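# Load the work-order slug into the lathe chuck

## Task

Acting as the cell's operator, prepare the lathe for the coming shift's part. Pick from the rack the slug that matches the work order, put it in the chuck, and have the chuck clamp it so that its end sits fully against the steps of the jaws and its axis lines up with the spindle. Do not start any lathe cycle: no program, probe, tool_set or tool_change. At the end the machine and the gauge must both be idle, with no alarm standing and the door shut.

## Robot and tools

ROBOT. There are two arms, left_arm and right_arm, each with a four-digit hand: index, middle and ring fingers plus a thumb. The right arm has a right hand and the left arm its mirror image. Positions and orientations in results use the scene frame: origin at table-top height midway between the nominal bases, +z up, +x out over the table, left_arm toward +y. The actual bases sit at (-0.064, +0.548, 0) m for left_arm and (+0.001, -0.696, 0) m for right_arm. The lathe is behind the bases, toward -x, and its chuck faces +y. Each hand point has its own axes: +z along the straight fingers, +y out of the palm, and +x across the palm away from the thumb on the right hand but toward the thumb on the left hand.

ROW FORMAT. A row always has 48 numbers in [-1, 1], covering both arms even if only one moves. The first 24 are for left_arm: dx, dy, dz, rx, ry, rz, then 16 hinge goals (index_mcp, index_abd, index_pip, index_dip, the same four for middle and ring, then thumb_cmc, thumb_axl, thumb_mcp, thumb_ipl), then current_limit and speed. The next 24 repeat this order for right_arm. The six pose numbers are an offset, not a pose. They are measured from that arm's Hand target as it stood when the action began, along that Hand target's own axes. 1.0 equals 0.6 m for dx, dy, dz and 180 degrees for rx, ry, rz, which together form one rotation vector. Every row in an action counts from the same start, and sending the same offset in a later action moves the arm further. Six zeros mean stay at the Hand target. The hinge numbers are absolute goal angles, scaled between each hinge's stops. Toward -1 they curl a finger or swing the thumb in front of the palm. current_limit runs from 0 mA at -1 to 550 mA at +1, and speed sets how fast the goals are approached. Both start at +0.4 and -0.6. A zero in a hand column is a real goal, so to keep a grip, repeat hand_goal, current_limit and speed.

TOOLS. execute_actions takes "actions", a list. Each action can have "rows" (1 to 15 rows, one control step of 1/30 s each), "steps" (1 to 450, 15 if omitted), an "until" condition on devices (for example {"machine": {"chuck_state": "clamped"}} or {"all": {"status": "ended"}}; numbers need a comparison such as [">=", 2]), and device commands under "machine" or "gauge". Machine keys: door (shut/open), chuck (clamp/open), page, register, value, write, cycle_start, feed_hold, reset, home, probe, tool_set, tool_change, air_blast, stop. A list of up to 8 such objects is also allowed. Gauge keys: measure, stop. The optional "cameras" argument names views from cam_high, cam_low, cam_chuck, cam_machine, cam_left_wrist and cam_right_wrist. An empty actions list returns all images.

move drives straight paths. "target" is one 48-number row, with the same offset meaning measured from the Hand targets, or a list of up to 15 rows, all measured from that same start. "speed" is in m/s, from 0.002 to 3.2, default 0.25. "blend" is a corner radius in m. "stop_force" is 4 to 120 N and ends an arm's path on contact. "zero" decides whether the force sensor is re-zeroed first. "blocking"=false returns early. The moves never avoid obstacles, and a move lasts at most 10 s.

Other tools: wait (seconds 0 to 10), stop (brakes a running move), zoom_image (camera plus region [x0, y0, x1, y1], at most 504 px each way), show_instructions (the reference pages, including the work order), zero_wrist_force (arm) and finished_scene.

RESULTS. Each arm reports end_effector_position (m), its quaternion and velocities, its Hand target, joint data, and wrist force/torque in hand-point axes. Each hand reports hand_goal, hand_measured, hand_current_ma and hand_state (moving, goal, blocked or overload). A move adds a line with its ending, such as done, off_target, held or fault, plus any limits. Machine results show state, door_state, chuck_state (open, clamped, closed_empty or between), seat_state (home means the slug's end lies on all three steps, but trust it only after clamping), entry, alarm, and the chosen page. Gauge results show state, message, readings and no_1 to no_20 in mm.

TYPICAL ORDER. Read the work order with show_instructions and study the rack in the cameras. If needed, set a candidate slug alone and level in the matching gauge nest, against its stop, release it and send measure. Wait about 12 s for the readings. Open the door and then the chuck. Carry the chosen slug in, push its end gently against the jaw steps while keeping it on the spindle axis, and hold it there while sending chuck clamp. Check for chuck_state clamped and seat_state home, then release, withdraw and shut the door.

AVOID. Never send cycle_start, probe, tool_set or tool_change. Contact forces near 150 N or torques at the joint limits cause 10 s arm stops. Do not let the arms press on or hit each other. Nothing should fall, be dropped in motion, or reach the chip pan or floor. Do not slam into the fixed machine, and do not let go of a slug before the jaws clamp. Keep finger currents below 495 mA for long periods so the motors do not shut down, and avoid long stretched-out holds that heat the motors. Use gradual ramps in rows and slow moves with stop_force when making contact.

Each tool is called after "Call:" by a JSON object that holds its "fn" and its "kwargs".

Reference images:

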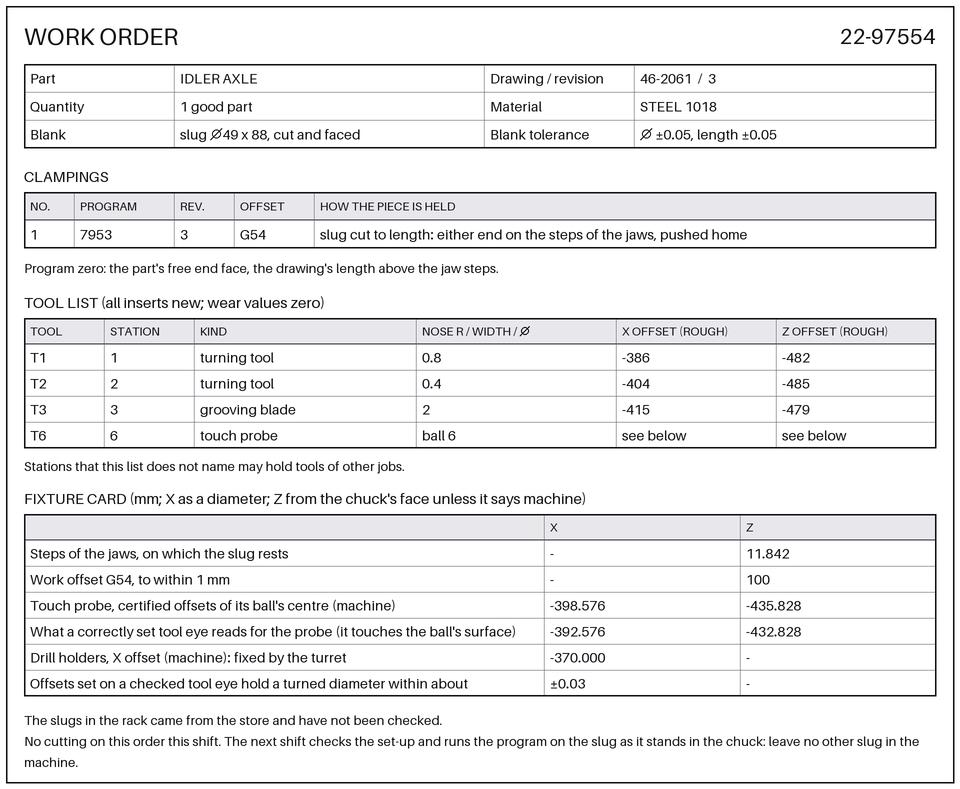

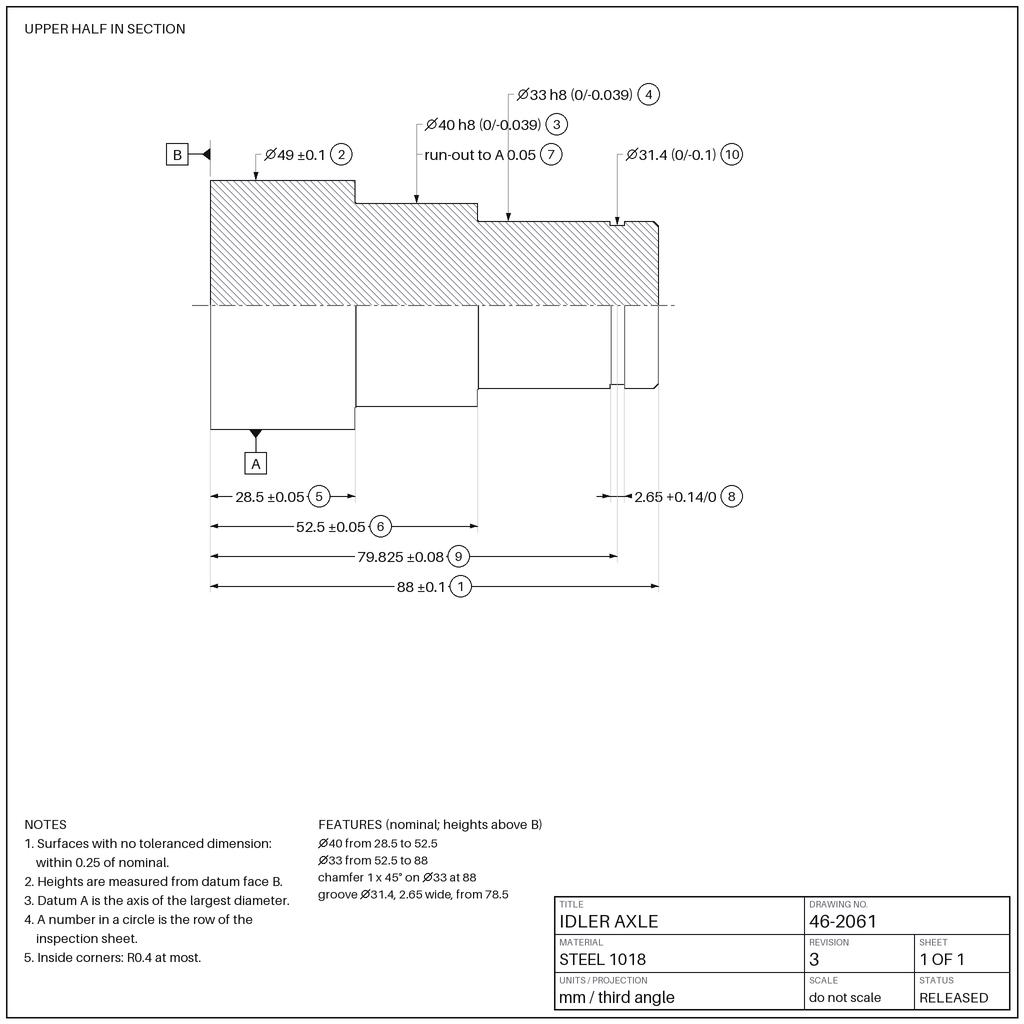

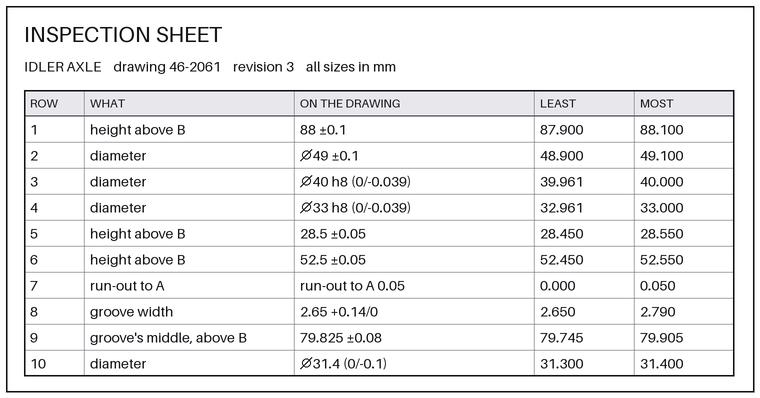

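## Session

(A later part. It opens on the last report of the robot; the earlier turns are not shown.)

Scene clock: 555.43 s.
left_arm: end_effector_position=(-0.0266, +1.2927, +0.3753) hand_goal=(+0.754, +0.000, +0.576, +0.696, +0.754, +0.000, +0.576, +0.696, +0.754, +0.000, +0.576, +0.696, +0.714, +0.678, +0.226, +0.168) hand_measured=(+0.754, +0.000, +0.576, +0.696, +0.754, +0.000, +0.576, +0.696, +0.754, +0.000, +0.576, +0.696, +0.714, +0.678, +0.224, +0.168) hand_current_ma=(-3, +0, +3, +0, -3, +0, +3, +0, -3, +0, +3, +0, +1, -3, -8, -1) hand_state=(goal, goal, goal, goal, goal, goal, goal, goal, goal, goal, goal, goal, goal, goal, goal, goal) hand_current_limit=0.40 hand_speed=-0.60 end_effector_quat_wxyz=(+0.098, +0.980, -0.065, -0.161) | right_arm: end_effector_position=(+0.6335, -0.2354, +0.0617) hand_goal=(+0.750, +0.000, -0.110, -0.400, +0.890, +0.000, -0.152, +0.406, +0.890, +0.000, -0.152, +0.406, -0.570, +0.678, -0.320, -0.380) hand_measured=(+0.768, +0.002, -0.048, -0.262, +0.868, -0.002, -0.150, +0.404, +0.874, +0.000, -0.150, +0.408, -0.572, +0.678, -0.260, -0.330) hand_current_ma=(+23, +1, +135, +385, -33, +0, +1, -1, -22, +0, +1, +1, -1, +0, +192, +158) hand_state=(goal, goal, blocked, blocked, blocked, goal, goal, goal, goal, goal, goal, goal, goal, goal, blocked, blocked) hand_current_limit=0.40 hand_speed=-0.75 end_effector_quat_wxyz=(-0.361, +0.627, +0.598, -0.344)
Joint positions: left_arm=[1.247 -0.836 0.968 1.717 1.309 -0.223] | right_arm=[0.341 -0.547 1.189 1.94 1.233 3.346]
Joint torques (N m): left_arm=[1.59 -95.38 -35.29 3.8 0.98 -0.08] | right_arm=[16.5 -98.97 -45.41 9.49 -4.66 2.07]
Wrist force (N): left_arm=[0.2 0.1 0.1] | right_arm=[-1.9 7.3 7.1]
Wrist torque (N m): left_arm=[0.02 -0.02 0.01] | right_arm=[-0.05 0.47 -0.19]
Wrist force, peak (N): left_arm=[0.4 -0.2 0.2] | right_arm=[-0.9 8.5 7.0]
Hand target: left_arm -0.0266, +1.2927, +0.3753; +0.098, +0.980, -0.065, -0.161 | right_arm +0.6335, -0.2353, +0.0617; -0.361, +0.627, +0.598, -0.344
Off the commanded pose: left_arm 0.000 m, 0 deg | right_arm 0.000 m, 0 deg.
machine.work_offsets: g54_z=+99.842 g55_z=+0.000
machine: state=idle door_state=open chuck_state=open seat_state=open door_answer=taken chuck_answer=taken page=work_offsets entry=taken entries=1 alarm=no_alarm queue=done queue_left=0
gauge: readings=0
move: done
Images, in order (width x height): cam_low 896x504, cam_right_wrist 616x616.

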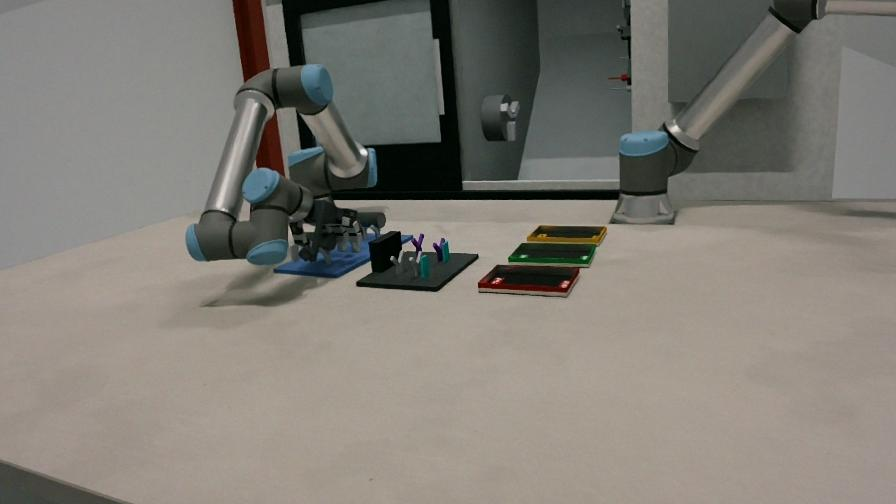

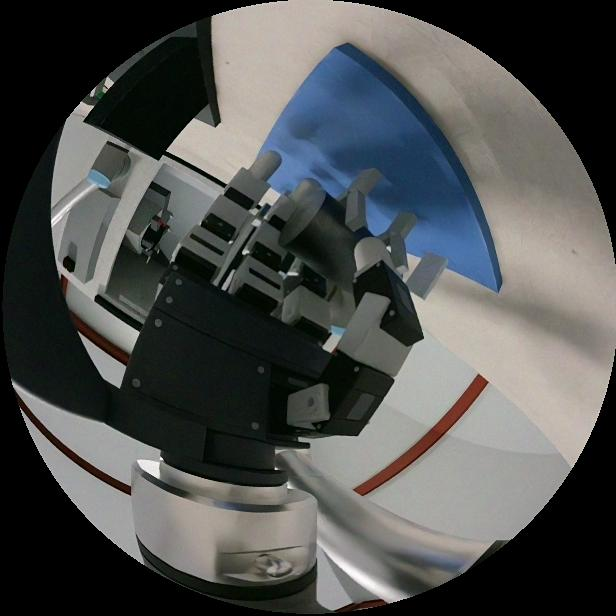

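Call:
{"fn": "execute_actions", "kwargs": {"actions": [{"rows":[[0,0,0,0,0,0,0.754,0,0.576,0.696,0.754,0,0.576,0.696,0.754,0,0.576,0.696,0.714,0.678,0.226,0.168,0.4,-0.6, 0,0,0,0,0,0,0.82,0,0.0,-0.15,0.86,0,-0.1,0.2,0.89,0,-0.153,0.406,-0.60,0.678,-0.18,-0.2,0.5,-0.8]],"steps":50},{"rows":[[0,0,0,0,0,0,0.754,0,0.576,0.696,0.754,0,0.576,0.696,0.754,0,0.576,0.696,0.714,0.678,0.226,0.168,0.4,-0.6, -0.006,-0.0014,-0.0008,0,0,0,0.84,0,-0.05,0.0,0.86,0,-0.1,0.1,0.89,0,-0.153,0.406,-0.63,0.678,-0.16,-0.15,0.5,-0.7]],"steps":45},{"rows":[[0,0,0,0,0,0,0.754,0,0.576,0.696,0.754,0,0.576,0.696,0.754,0,0.576,0.696,0.714,0.678,0.226,0.168,0.4,-0.6, 0,0,0,0,0,0,0.80,0,-0.026,-0.25,0.80,0,-0.026,-0.25,0.89,0,-0.153,0.406,-0.63,0.678,-0.2,-0.25,0.5,-0.6]],"steps":40},{"rows":[[0,0,0,0,0,0,0.754,0,0.576,0.696,0.754,0,0.576,0.696,0.754,0,0.576,0.696,0.714,0.678,0.226,0.168,0.4,-0.6, 0,0,0,0,0,0,0.75,0,-0.11,-0.46,0.78,0,-0.06,-0.42,0.89,0,-0.153,0.406,-0.63,0.678,-0.34,-0.44,0.5,-0.75]],"steps":60}], "cameras": ["cam_right_wrist","cam_low"]}}

Call:
{"fn": "zoom_image", "kwargs": {"camera": "cam_right_wrist", "region": [240, 100, 500, 360]}}

Scene clock: 574.07 s.
left_arm: end_effector_position=(-0.0266, +1.2927, +0.3753) hand_goal=(+0.754, +0.000, +0.576, +0.696, +0.754, +0.000, +0.576, +0.696, +0.754, +0.000, +0.576, +0.696, +0.714, +0.678, +0.226, +0.168) hand_measured=(+0.754, +0.000, +0.576, +0.696, +0.754, +0.000, +0.576, +0.696, +0.754, +0.000, +0.576, +0.696, +0.714, +0.678, +0.224, +0.168) hand_current_ma=(-3, +0, +3, +0, -3, +0, +3, +0, -3, +0, +3, +0, +1, -3, -8, -1) hand_state=(goal, goal, goal, goal, goal, goal, goal, goal, goal, goal, goal, goal, goal, goal, goal, goal) hand_current_limit=0.40 hand_speed=-0.60 end_effector_quat_wxyz=(+0.098, +0.980, -0.065, -0.161) | right_arm: end_effector_position=(+0.6333, -0.2389, +0.0627) hand_goal=(+0.750, +0.000, -0.110, -0.460, +0.780, +0.000, -0.060, -0.420, +0.890, +0.000, -0.152, +0.406, -0.630, +0.678, -0.340, -0.440) hand_measured=(+0.788, +0.000, -0.040, -0.312, +0.788, -0.002, -0.028, -0.378, +0.874, +0.000, -0.150, +0.408, -0.624, +0.688, -0.246, -0.362) hand_current_ma=(+72, +0, +163, +412, +8, -1, +51, +76, -22, +0, +1, +1, +4, +12, +370, +294) hand_state=(blocked, goal, blocked, blocked, goal, goal, blocked, blocked, goal, goal, goal, goal, goal, goal, blocked, blocked) hand_current_limit=0.50 hand_speed=-0.75 end_effector_quat_wxyz=(-0.361, +0.627, +0.598, -0.344)
Joint positions: left_arm=[1.247 -0.836 0.968 1.717 1.309 -0.223] | right_arm=[0.338 -0.551 1.195 1.938 1.236 3.344]
Joint torques (N m): left_arm=[-0.07 -96.13 -35.05 3.31 0.81 0.02] | right_arm=[-16.34 -115.94 -45.82 9.47 3.03 0.45]
Wrist force (N): left_arm=[0.2 0.3 0.0] | right_arm=[-0.1 10.1 7.7]
Wrist torque (N m): left_arm=[0.06 -0.02 0.01] | right_arm=[-0.14 0.54 0.10]
Wrist force, peak (N): left_arm=[0.1 -0.4 0.5] | right_arm=[0.2 10.5 8.1]
Hand target: left_arm -0.0266, +1.2927, +0.3753; +0.098, +0.980, -0.065, -0.161 | right_arm +0.6333, -0.2389, +0.0627; -0.361, +0.627, +0.598, -0.344
Off the commanded pose: left_arm 0.000 m, 0 deg | right_arm 0.000 m, 0 deg.
machine.work_offsets: g54_z=+99.842 g55_z=+0.000
machine: state=idle door_state=open chuck_state=open seat_state=open door_answer=taken chuck_answer=taken page=work_offsets entry=taken entries=1 alarm=no_alarm queue=done queue_left=0
gauge: readings=0
Images, in order (width x height): cam_low 896x504, cam_right_wrist 616x616.

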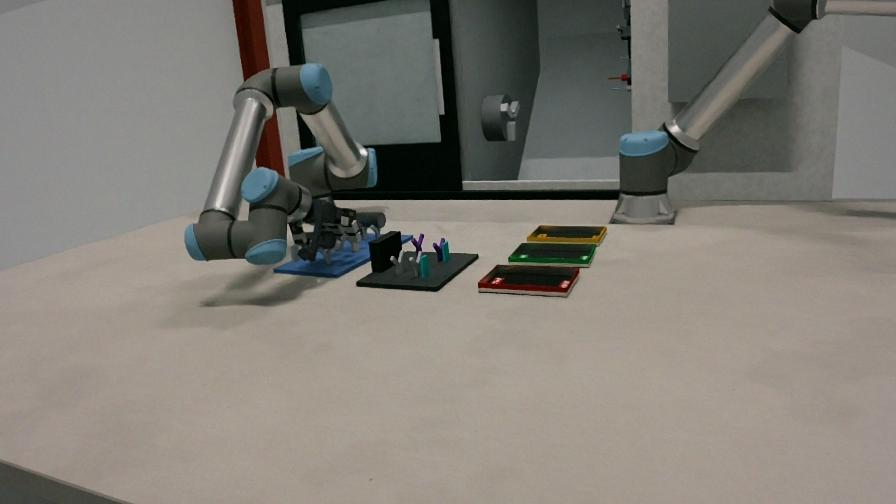

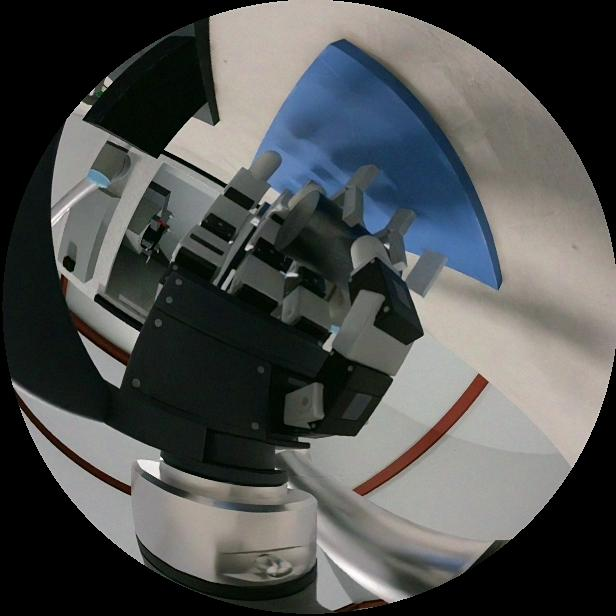

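Scaled by 1.938 from the camera's 616x616 image, which has a finer 880x880 frame.

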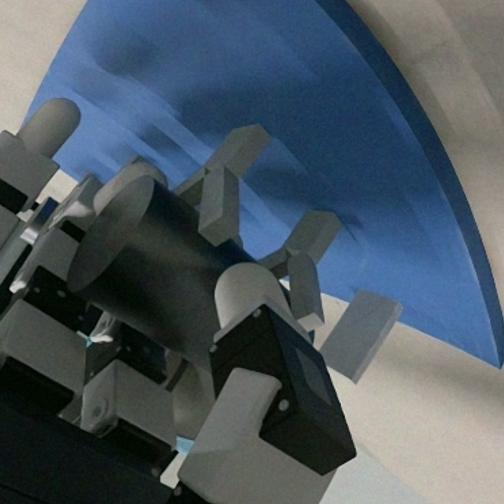

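Call:
{"fn": "move", "kwargs": {"target": [0,0,0,0,0,0,0.754,0,0.576,0.696,0.754,0,0.576,0.696,0.754,0,0.576,0.696,0.714,0.678,0.226,0.168,0.4,-0.6, 0,-0.036,-0.0208,0,0,0,0.75,0,-0.11,-0.46,0.78,0,-0.06,-0.42,0.89,0,-0.153,0.406,-0.63,0.678,-0.34,-0.44,0.5,-0.75], "speed": 0.02, "cameras": ["cam_right_wrist","cam_low"]}}

Call:
{"fn": "zoom_image", "kwargs": {"camera": "cam_right_wrist", "region": [240, 100, 500, 360]}}

Call:
{"fn": "zoom_image", "kwargs": {"camera": "cam_low", "region": [280, 190, 360, 270]}}

Scene clock: 580.67 s.
left_arm: end_effector_position=(-0.0266, +1.2927, +0.3753) hand_goal=(+0.754, +0.000, +0.576, +0.696, +0.754, +0.000, +0.576, +0.696, +0.754, +0.000, +0.576, +0.696, +0.714, +0.678, +0.226, +0.168) hand_measured=(+0.754, +0.000, +0.576, +0.696, +0.754, +0.000, +0.576, +0.696, +0.754, +0.000, +0.576, +0.696, +0.714, +0.678, +0.224, +0.168) hand_current_ma=(-3, +0, +3, +0, -3, +0, +3, +0, -3, +0, +3, +0, +1, -3, -8, -1) hand_state=(goal, goal, goal, goal, goal, goal, goal, goal, goal, goal, goal, goal, goal, goal, goal, goal) hand_current_limit=0.40 hand_speed=-0.60 end_effector_quat_wxyz=(+0.098, +0.980, -0.065, -0.161) | right_arm: end_effector_position=(+0.6332, -0.2389, +0.0875) hand_goal=(+0.750, +0.000, -0.110, -0.460, +0.780, +0.000, -0.060, -0.420, +0.890, +0.000, -0.152, +0.406, -0.630, +0.678, -0.340, -0.440) hand_measured=(+0.786, +0.000, -0.040, -0.312, +0.790, -0.002, -0.028, -0.384, +0.874, +0.000, -0.150, +0.408, -0.624, +0.688, -0.246, -0.362) hand_current_ma=(+69, +0, +163, +412, +10, -1, +51, +65, -22, +0, +1, +1, +4, +12, +377, +294) hand_state=(blocked, goal, blocked, blocked, goal, goal, blocked, blocked, goal, goal, goal, goal, goal, goal, blocked, blocked) hand_current_limit=0.50 hand_speed=-0.75 end_effector_quat_wxyz=(-0.361, +0.627, +0.598, -0.344)
Joint positions: left_arm=[1.247 -0.836 0.968 1.717 1.309 -0.223] | right_arm=[0.338 -0.577 1.196 1.963 1.236 3.344]
Joint torques (N m): left_arm=[-0.85 -95.79 -36.82 3.56 0.83 -0.34] | right_arm=[-15.41 -128.67 -19.27 10.55 0.47 1.14]
Wrist force (N): left_arm=[0.1 -0.2 0.1] | right_arm=[-0.3 9.9 7.2]
Wrist torque (N m): left_arm=[-0.02 0.00 0.01] | right_arm=[-0.11 0.47 0.11]
Wrist force, peak (N): left_arm=[0.2 -0.2 0.3] | right_arm=[0.2 10.7 8.1]
Hand target: left_arm -0.0266, +1.2927, +0.3753; +0.098, +0.980, -0.065, -0.161 | right_arm +0.6332, -0.2389, +0.0876; -0.361, +0.627, +0.598, -0.344
Off the commanded pose: left_arm 0.000 m, 0 deg | right_arm 0.000 m, 0 deg.
machine.work_offsets: g54_z=+99.842 g55_z=+0.000
machine: state=idle door_state=open chuck_state=open seat_state=open door_answer=taken chuck_answer=taken page=work_offsets entry=taken entries=1 alarm=no_alarm queue=done queue_left=0
gauge: readings=0
move: done
Images, in order (width x height): cam_low 896x504, cam_right_wrist 616x616.

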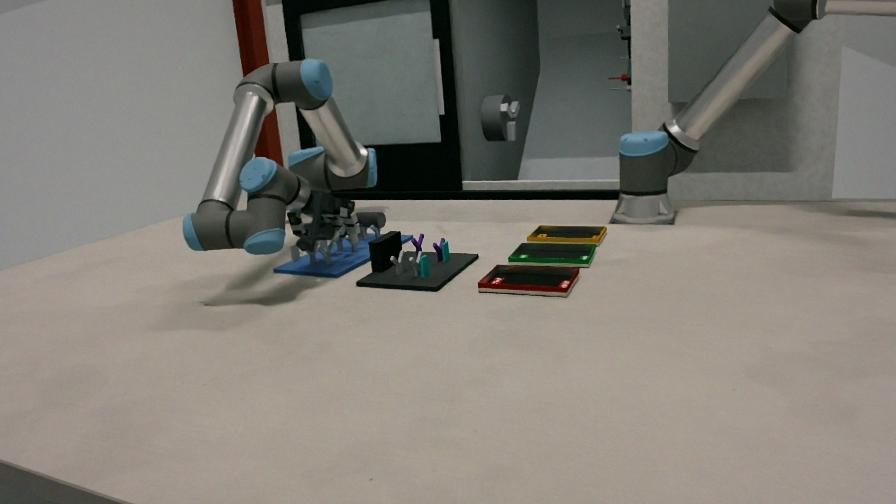

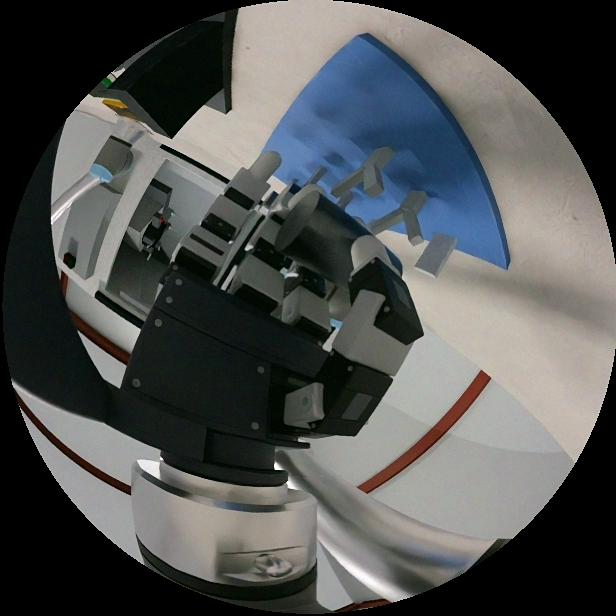

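Scaled by 1.938 from the camera's 616x616 image, which has a finer 880x880 frame.

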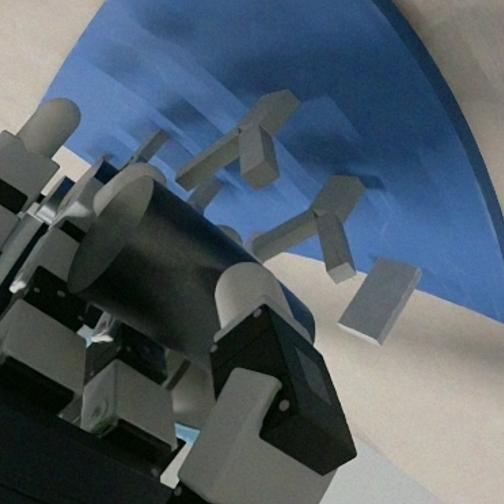

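Scaled by 6.300 from the camera's 896x504 image, which has a finer 1280x720 frame.

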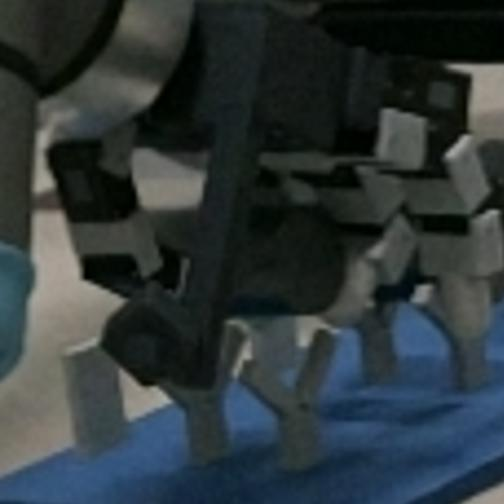

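Call:
{"fn": "move", "kwargs": {"target": [[0,0,0,0,0,0,0.754,0,0.576,0.696,0.754,0,0.576,0.696,0.754,0,0.576,0.696,0.714,0.678,0.226,0.168,0.4,-0.6, 0,-0.1767,-0.102,0,0,0,0.75,0,-0.11,-0.46,0.78,0,-0.06,-0.42,0.89,0,-0.153,0.406,-0.63,0.678,-0.34,-0.44,0.5,-0.75],[0,0,0,0,0,0,0.754,0,0.576,0.696,0.754,0,0.576,0.696,0.754,0,0.576,0.696,0.714,0.678,0.226,0.168,0.4,-0.6, 0.5098,-0.1442,-0.1585,0,-0.013,-0.0075,0.75,0,-0.11,-0.46,0.78,0,-0.06,-0.42,0.89,0,-0.153,0.406,-0.63,0.678,-0.34,-0.44,0.5,-0.75]], "speed": [0.06,0.12], "blend": [0.03,0], "cameras": ["cam_right_wrist","cam_low","cam_high"]}}

Call:
{"fn": "zoom_image", "kwargs": {"camera": "cam_right_wrist", "region": [200, 60, 500, 360]}}

Call:
{"fn": "zoom_image", "kwargs": {"camera": "cam_high", "region": [380, 200, 540, 320]}}

Call:
{"fn": "zoom_image", "kwargs": {"camera": "cam_low", "region": [340, 160, 500, 300]}}

Scene clock: 608.10 s.
left_arm: end_effector_position=(-0.0266, +1.2927, +0.3753) hand_goal=(+0.754, +0.000, +0.576, +0.696, +0.754, +0.000, +0.576, +0.696, +0.754, +0.000, +0.576, +0.696, +0.714, +0.678, +0.226, +0.168) hand_measured=(+0.754, +0.000, +0.576, +0.696, +0.754, +0.000, +0.576, +0.696, +0.754, +0.000, +0.576, +0.696, +0.714, +0.678, +0.224, +0.168) hand_current_ma=(-3, +0, +3, +0, -3, +0, +3, +0, -3, +0, +3, +0, +1, -3, -8, -1) hand_state=(goal, goal, goal, goal, goal, goal, goal, goal, goal, goal, goal, goal, goal, goal, goal, goal) hand_current_limit=0.40 hand_speed=-0.60 end_effector_quat_wxyz=(+0.098, +0.980, -0.065, -0.161) | right_arm: end_effector_position=(+0.6835, +0.0619, +0.2099) hand_goal=(+0.750, +0.000, -0.110, -0.460, +0.780, +0.000, -0.060, -0.420, +0.890, +0.000, -0.152, +0.406, -0.630, +0.678, -0.340, -0.440) hand_measured=(+0.786, +0.000, -0.038, -0.312, +0.790, +0.000, -0.028, -0.398, +0.874, +0.000, -0.150, +0.408, -0.622, +0.690, -0.244, -0.366) hand_current_ma=(+66, +0, +169, +412, +11, +0, +51, +30, -22, +0, +1, +1, +7, +18, +386, +280) hand_state=(blocked, goal, blocked, blocked, goal, goal, blocked, blocked, goal, goal, goal, goal, goal, goal, blocked, blocked) hand_current_limit=0.50 hand_speed=-0.75 end_effector_quat_wxyz=(-0.425, +0.616, +0.607, -0.267)
Joint positions: left_arm=[1.247 -0.836 0.968 1.717 1.309 -0.223] | right_arm=[0.543 -0.131 0.035 2.561 0.914 3.381]
Joint torques (N m): left_arm=[2.38 -94.79 -35.33 3.52 0.99 0.07] | right_arm=[-17.35 -125.44 -55.4 9.58 -5.71 -2.29]
Wrist force (N): left_arm=[0.1 0.0 0.2] | right_arm=[-3.5 8.7 7.0]
Wrist torque (N m): left_arm=[0.01 0.00 0.00] | right_arm=[-0.21 0.60 0.05]
Wrist force, peak (N): left_arm=[0.1 -0.5 0.2] | right_arm=[-0.1 11.8 9.7]
Hand target: left_arm -0.0266, +1.2927, +0.3753; +0.098, +0.980, -0.065, -0.161 | right_arm +0.6865, +0.0647, +0.2104; -0.353, +0.613, +0.613, -0.353
Off the commanded pose: left_arm 0.000 m, 0 deg | right_arm 0.004 m, 13 deg.
machine.work_offsets: g54_z=+99.842 g55_z=+0.000
machine: state=idle door_state=open chuck_state=open seat_state=open door_answer=taken chuck_answer=taken page=work_offsets entry=taken entries=1 alarm=no_alarm queue=done queue_left=0
gauge: readings=0
elbow stopped short (right arm): the move would have taken joint 3 (elbow) straighter than the controller allows.
move: off_target (right_arm)
Images, in order (width x height): cam_high 896x504, cam_low 896x504, cam_right_wrist 616x616.

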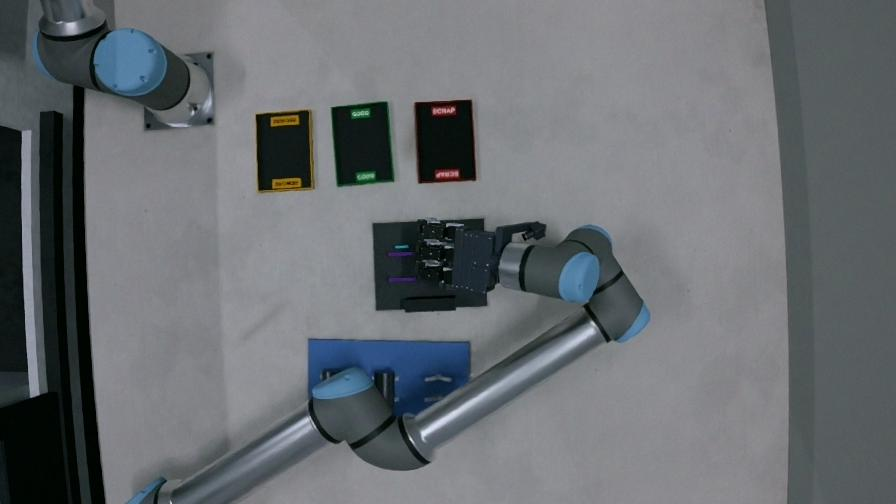

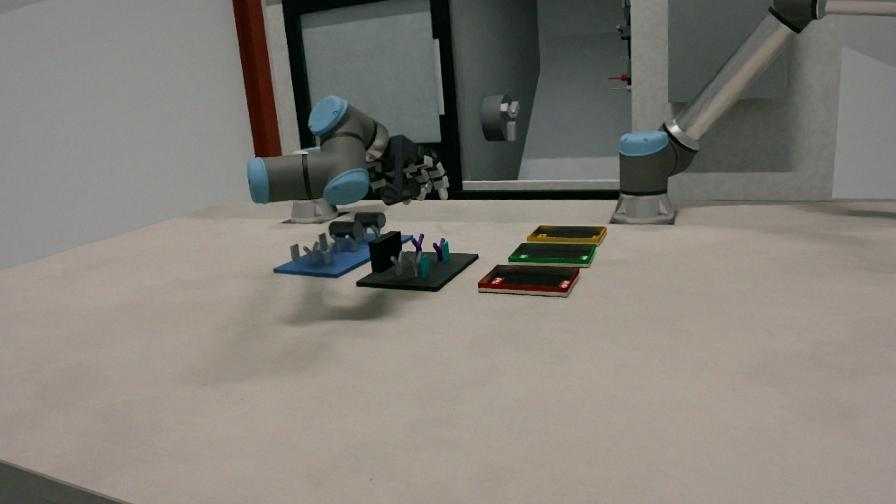

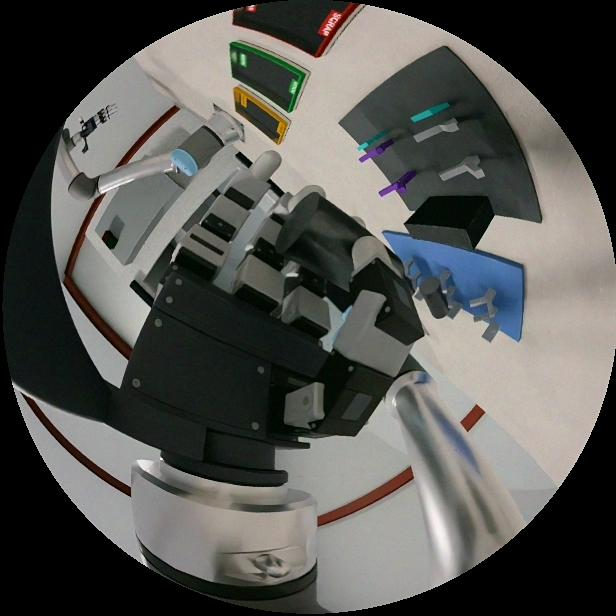

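Scaled by 1.680 from the camera's 616x616 image, which has a finer 880x880 frame.

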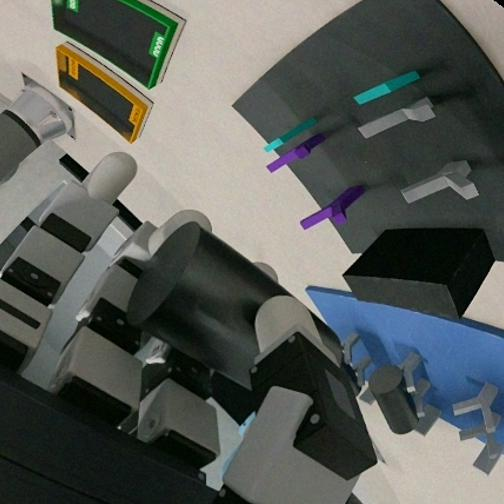

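Scaled by 3.150 from the camera's 896x504 image, which has a finer 1280x720 frame.

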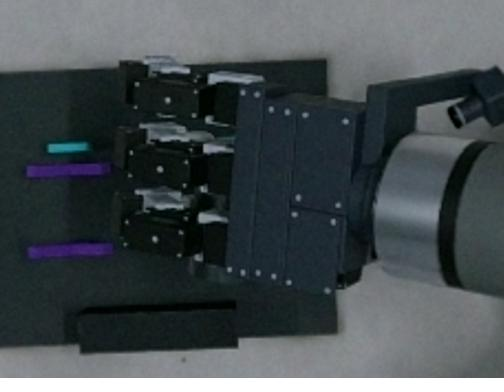

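Scaled by 3.150 from the camera's 896x504 image, which has a finer 1280x720 frame.

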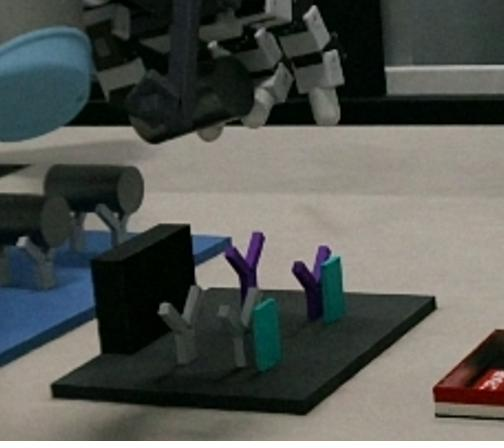

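Call:
{"fn": "move", "kwargs": {"target": [0,0,0,0,0,0,0.754,0,0.576,0.696,0.754,0,0.576,0.696,0.754,0,0.576,0.696,0.714,0.678,0.226,0.168,0.4,-0.6, -0.358,-0.370,0.241,0,0.433,0.25,0.75,0,-0.11,-0.46,0.78,0,-0.06,-0.42,0.89,0,-0.153,0.406,-0.63,0.678,-0.34,-0.44,0.5,-0.75], "speed": 0.13, "cameras": ["cam_right_wrist","cam_low","cam_high"]}}

Call:
{"fn": "zoom_image", "kwargs": {"camera": "cam_right_wrist", "region": [200, 60, 500, 360]}}

Scene clock: 641.67 s.
left_arm: end_effector_position=(-0.0266, +1.2927, +0.3753) hand_goal=(+0.754, +0.000, +0.576, +0.696, +0.754, +0.000, +0.576, +0.696, +0.754, +0.000, +0.576, +0.696, +0.714, +0.678, +0.226, +0.168) hand_measured=(+0.754, +0.000, +0.576, +0.696, +0.754, +0.000, +0.576, +0.696, +0.754, +0.000, +0.576, +0.696, +0.714, +0.678, +0.224, +0.168) hand_current_ma=(-3, +0, +3, +0, -3, +0, +3, +0, -3, +0, +3, +0, +1, -3, -8, -1) hand_state=(goal, goal, goal, goal, goal, goal, goal, goal, goal, goal, goal, goal, goal, goal, goal, goal) hand_current_limit=0.40 hand_speed=-0.60 end_effector_quat_wxyz=(+0.098, +0.980, -0.065, -0.161) | right_arm: end_effector_position=(+0.4501, -0.1502, +0.3297) hand_goal=(+0.750, +0.000, -0.110, -0.460, +0.780, +0.000, -0.060, -0.420, +0.890, +0.000, -0.152, +0.406, -0.630, +0.678, -0.340, -0.440) hand_measured=(+0.786, +0.000, -0.038, -0.312, +0.790, +0.000, -0.028, -0.400, +0.874, +0.000, -0.150, +0.408, -0.622, +0.692, -0.242, -0.366) hand_current_ma=(+66, +0, +169, +412, +11, +0, +51, +26, -22, +0, +1, +1, +7, +19, +390, +271) hand_state=(blocked, goal, blocked, blocked, goal, goal, blocked, goal, goal, goal, goal, goal, goal, goal, blocked, blocked) hand_current_limit=0.50 hand_speed=-0.75 end_effector_quat_wxyz=(-0.500, +0.866, +0.001, +0.001)
Joint positions: left_arm=[1.247 -0.836 0.968 1.717 1.309 -0.223] | right_arm=[0.373 -1.345 1.678 0.668 0.635 5.383]
Joint torques (N m): left_arm=[-0.6 -95.18 -36.48 3.86 0.52 -0.01] | right_arm=[-17.37 -82.26 -30.11 0.4 1.13 2.25]
Wrist force (N): left_arm=[0.2 0.0 0.2] | right_arm=[-0.6 10.1 7.1]
Wrist torque (N m): left_arm=[0.00 -0.02 0.01] | right_arm=[-0.08 0.52 -0.21]
Wrist force, peak (N): left_arm=[0.6 -0.2 0.4] | right_arm=[-1.7 11.2 7.2]
Hand target: left_arm -0.0266, +1.2927, +0.3753; +0.098, +0.980, -0.065, -0.161 | right_arm +0.4500, -0.1502, +0.3298; -0.500, +0.866, +0.000, +0.001
Off the commanded pose: left_arm 0.000 m, 0 deg | right_arm 0.000 m, 0 deg.
machine.work_offsets: g54_z=+99.842 g55_z=+0.000
machine: state=idle door_state=open chuck_state=open seat_state=open door_answer=taken chuck_answer=taken page=work_offsets entry=taken entries=1 alarm=no_alarm queue=done queue_left=0
gauge: readings=0
move: done
Images, in order (width x height): cam_high 896x504, cam_low 896x504, cam_right_wrist 616x616.

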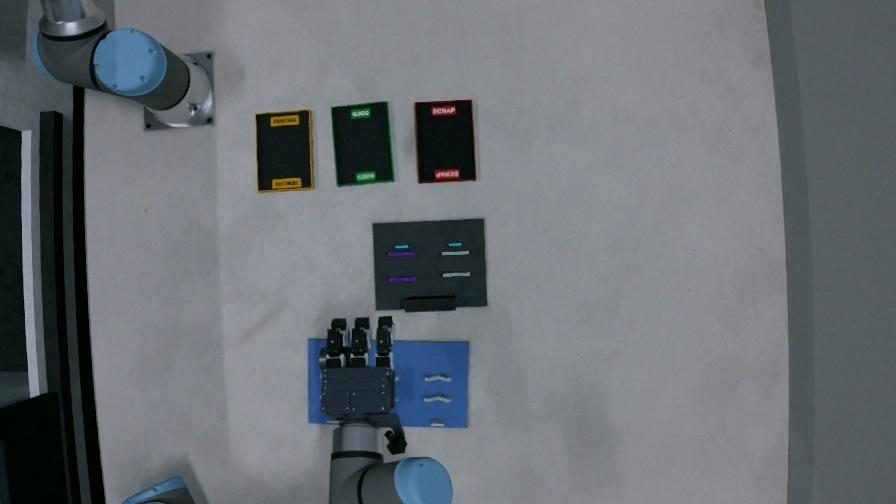

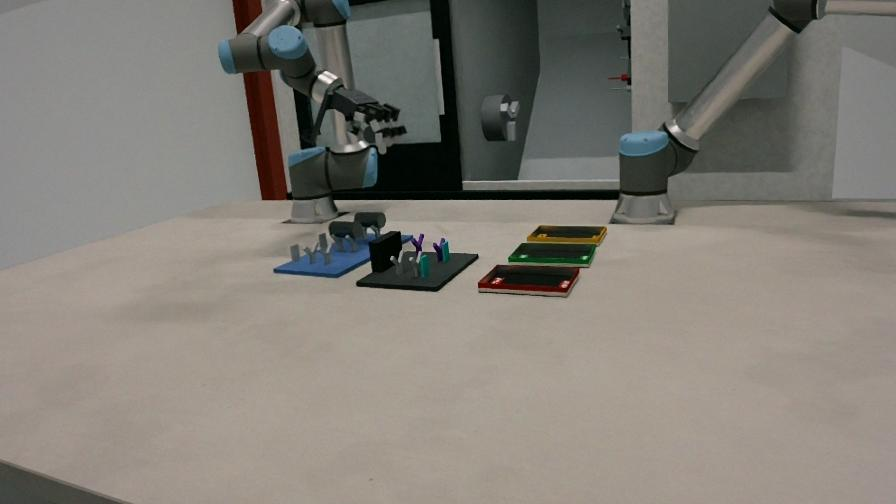

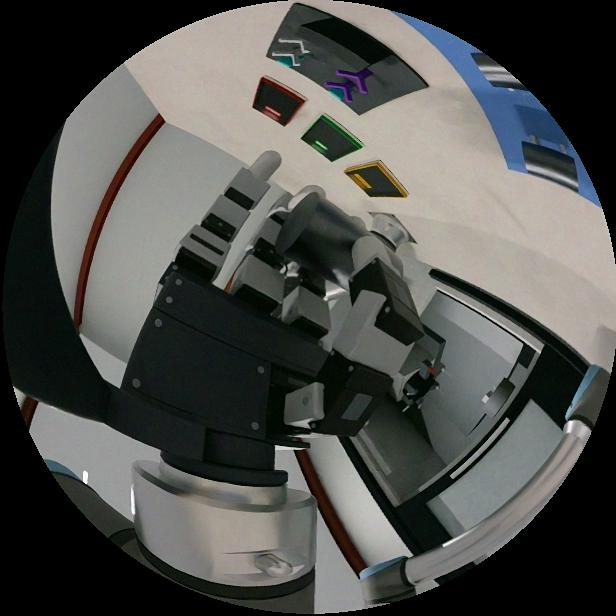

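Scaled by 1.680 from the camera's 616x616 image, which has a finer 880x880 frame.

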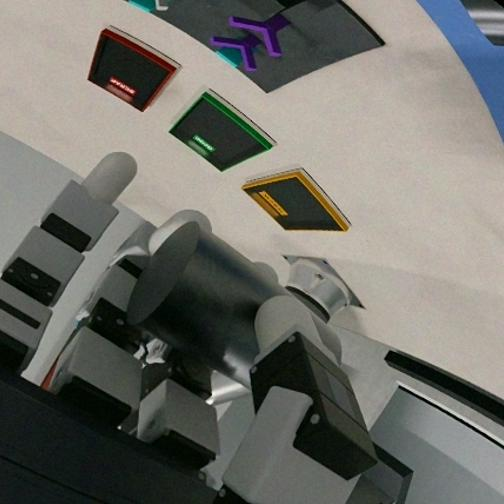

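Call:
{"fn": "move", "kwargs": {"target": [0,0,0,0,0,0,0.754,0,0.576,0.696,0.754,0,0.576,0.696,0.754,0,0.576,0.696,0.714,0.678,0.226,0.168,0.4,-0.6, 0,-0.0289,-0.0167,0,-0.433,-0.25,0.75,0,-0.11,-0.46,0.78,0,-0.06,-0.42,0.89,0,-0.153,0.406,-0.63,0.678,-0.34,-0.44,0.5,-0.75], "speed": 0.16}}

Call:
{"fn": "move", "kwargs": {"target": [0,0,0,0,0,0,0.754,0,0.576,0.696,0.754,0,0.576,0.696,0.754,0,0.576,0.696,0.714,0.678,0.226,0.168,0.4,-0.6, 0.1667,-0.0417,0.0722,0,-0.433,-0.25,0.75,0,-0.11,-0.46,0.78,0,-0.06,-0.42,0.89,0,-0.153,0.406,-0.63,0.678,-0.34,-0.44,0.5,-0.75], "speed": 0.13, "cameras": ["cam_right_wrist","cam_low","cam_high"]}}

Scene clock: 667.13 s.
left_arm: end_effector_position=(-0.0266, +1.2927, +0.3753) hand_goal=(+0.754, +0.000, +0.576, +0.696, +0.754, +0.000, +0.576, +0.696, +0.754, +0.000, +0.576, +0.696, +0.714, +0.678, +0.226, +0.168) hand_measured=(+0.754, +0.000, +0.576, +0.696, +0.754, +0.000, +0.576, +0.696, +0.754, +0.000, +0.576, +0.696, +0.714, +0.678, +0.224, +0.168) hand_current_ma=(-3, +0, +3, +0, -3, +0, +3, +0, -3, +0, +3, +0, +1, -3, -8, -1) hand_state=(goal, goal, goal, goal, goal, goal, goal, goal, goal, goal, goal, goal, goal, goal, goal, goal) hand_current_limit=0.40 hand_speed=-0.60 end_effector_quat_wxyz=(+0.098, +0.980, -0.065, -0.161) | right_arm: end_effector_position=(+0.4500, -0.1502, +0.3498) hand_goal=(+0.750, +0.000, -0.110, -0.460, +0.780, +0.000, -0.060, -0.420, +0.890, +0.000, -0.152, +0.406, -0.630, +0.678, -0.340, -0.440) hand_measured=(+0.786, +0.000, -0.038, -0.312, +0.790, +0.000, -0.028, -0.400, +0.874, +0.000, -0.150, +0.408, -0.622, +0.692, -0.242, -0.366) hand_current_ma=(+66, +0, +169, +412, +11, +0, +51, +26, -22, +0, +1, +1, +7, +19, +390, +271) hand_state=(blocked, goal, blocked, blocked, goal, goal, blocked, goal, goal, goal, goal, goal, goal, goal, blocked, blocked) hand_current_limit=0.50 hand_speed=-0.75 end_effector_quat_wxyz=(-0.353, +0.613, +0.613, -0.353)
Joint positions: left_arm=[1.247 -0.836 0.968 1.717 1.309 -0.223] | right_arm=[0.529 -0.934 1.34 2.143 1.115 3.429]
Joint torques (N m): left_arm=[-2.1 -93.58 -35.85 3.64 0.88 -0.29] | right_arm=[19.2 -82.67 -50.25 9.91 3.09 -2.37]
Wrist force (N): left_arm=[0.1 -0.2 -0.1] | right_arm=[-1.1 10.3 7.7]
Wrist torque (N m): left_arm=[0.01 -0.01 0.01] | right_arm=[-0.08 0.50 0.03]
Wrist force, peak (N): left_arm=[0.3 -0.5 0.0] | right_arm=[-0.6 10.7 7.6]
Hand target: left_arm -0.0266, +1.2927, +0.3753; +0.098, +0.980, -0.065, -0.161 | right_arm +0.4500, -0.1502, +0.3498; -0.353, +0.613, +0.613, -0.353
Off the commanded pose: left_arm 0.000 m, 0 deg | right_arm 0.000 m, 0 deg.
machine.work_offsets: g54_z=+99.842 g55_z=+0.000
machine: state=idle door_state=open chuck_state=open seat_state=open door_answer=taken chuck_answer=taken page=work_offsets entry=taken entries=1 alarm=no_alarm queue=done queue_left=0
gauge: readings=0
move: done

Scene clock: 671.60 s.
left_arm: end_effector_position=(-0.0266, +1.2927, +0.3753) hand_goal=(+0.754, +0.000, +0.576, +0.696, +0.754, +0.000, +0.576, +0.696, +0.754, +0.000, +0.576, +0.696, +0.714, +0.678, +0.226, +0.168) hand_measured=(+0.754, +0.000, +0.576, +0.696, +0.754, +0.000, +0.576, +0.696, +0.754, +0.000, +0.576, +0.696, +0.714, +0.678, +0.224, +0.168) hand_current_ma=(-3, +0, +3, +0, -3, +0, +3, +0, -3, +0, +3, +0, +1, -3, -8, -1) hand_state=(goal, goal, goal, goal, goal, goal, goal, goal, goal, goal, goal, goal, goal, goal, goal, goal) hand_current_limit=0.40 hand_speed=-0.60 end_effector_quat_wxyz=(+0.098, +0.980, -0.065, -0.161) | right_arm: end_effector_position=(+0.4176, -0.0853, +0.3497) hand_goal=(+0.750, +0.000, -0.110, -0.460, +0.780, +0.000, -0.060, -0.420, +0.890, +0.000, -0.152, +0.406, -0.630, +0.678, -0.340, -0.440) hand_measured=(+0.784, +0.000, -0.038, -0.316, +0.792, +0.000, -0.028, -0.400, +0.874, +0.000, -0.150, +0.408, -0.624, +0.690, -0.242, -0.366) hand_current_ma=(+63, +0, +170, +413, +13, +0, +51, +27, -22, +0, +1, +1, +5, +15, +394, +271) hand_state=(blocked, goal, blocked, blocked, goal, goal, blocked, blocked, goal, goal, goal, goal, goal, goal, blocked, blocked) hand_current_limit=0.50 hand_speed=-0.75 end_effector_quat_wxyz=(-0.136, +0.237, +0.833, -0.481)
Joint positions: left_arm=[1.247 -0.836 0.968 1.717 1.309 -0.223] | right_arm=[0.808 -0.829 1.166 2.271 1.748 3.039]
Joint torques (N m): left_arm=[-0.42 -93.73 -36.49 3.68 1.03 -0.3] | right_arm=[-19.42 -118.62 -24.25 10.1 -2.85 2.26]
Wrist force (N): left_arm=[0.1 -0.1 0.1] | right_arm=[-1.5 10.1 7.0]
Wrist torque (N m): left_arm=[0.00 0.01 0.00] | right_arm=[-0.01 0.60 -0.38]
Wrist force, peak (N): left_arm=[0.4 -0.1 0.2] | right_arm=[-1.4 10.8 7.5]
Hand target: left_arm -0.0266, +1.2927, +0.3753; +0.098, +0.980, -0.065, -0.161 | right_arm +0.4176, -0.0854, +0.3498; -0.136, +0.237, +0.833, -0.481 (not the last commanded pose)
Off the commanded pose: left_arm 0.000 m, 0 deg | right_arm 0.039 m, 32 deg.
machine.work_offsets: g54_z=+99.842 g55_z=+0.000
machine: state=idle door_state=open chuck_state=open seat_state=open door_answer=taken chuck_answer=taken page=work_offsets entry=taken entries=1 alarm=no_alarm queue=done queue_left=0
gauge: readings=0
move: held (right_arm; a check stopped the path); limits=held
pose unreachable (right arm): on one or more control steps of this call, first in action 0 (counted from 0), this arm could not follow its commanded pose, so it was not sent that pose on those steps. It may still have moved: this result reports where it is.
cause: moving toward the commanded pose would bring two parts of the arm too close to each other (joints 4 (wrist 1) to 6 (wrist 3) lie between them).
Images, in order (width x height): cam_high 896x504, cam_low 896x504, cam_right_wrist 616x616.

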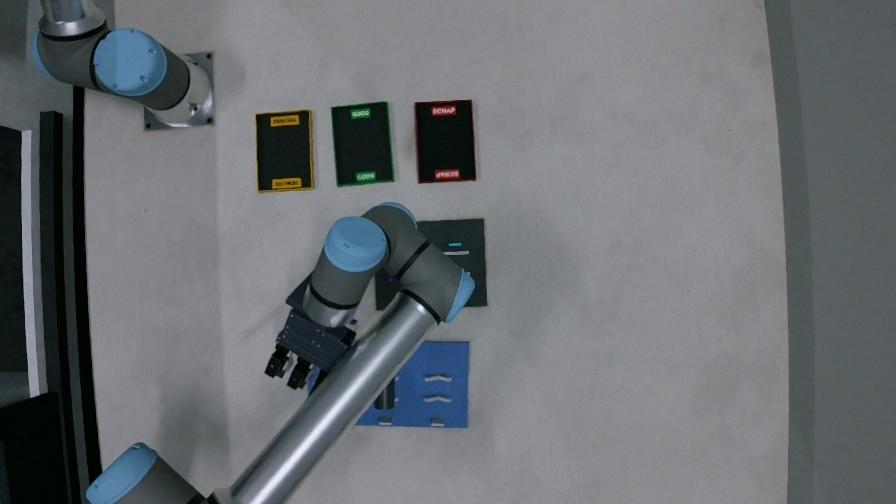

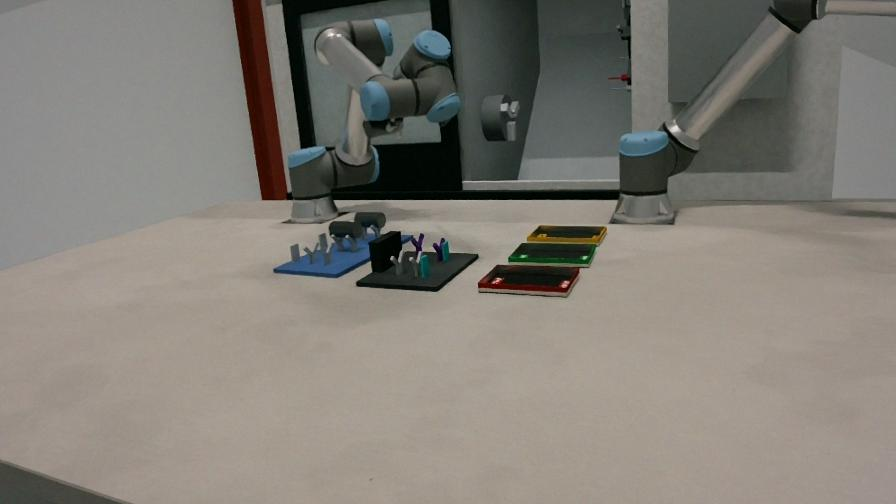

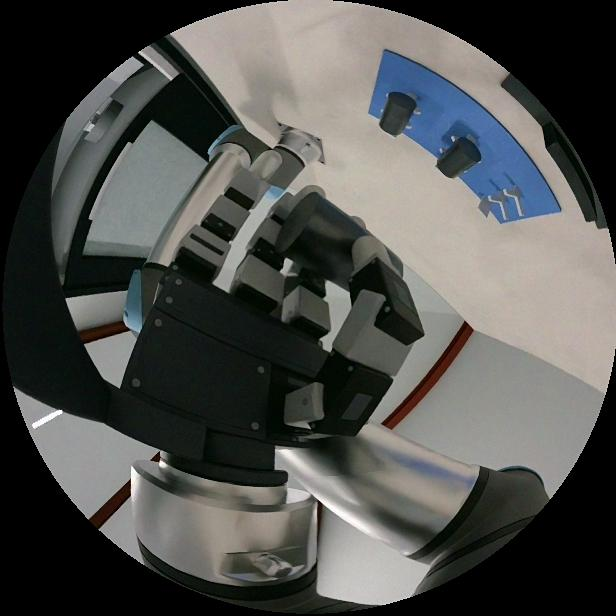

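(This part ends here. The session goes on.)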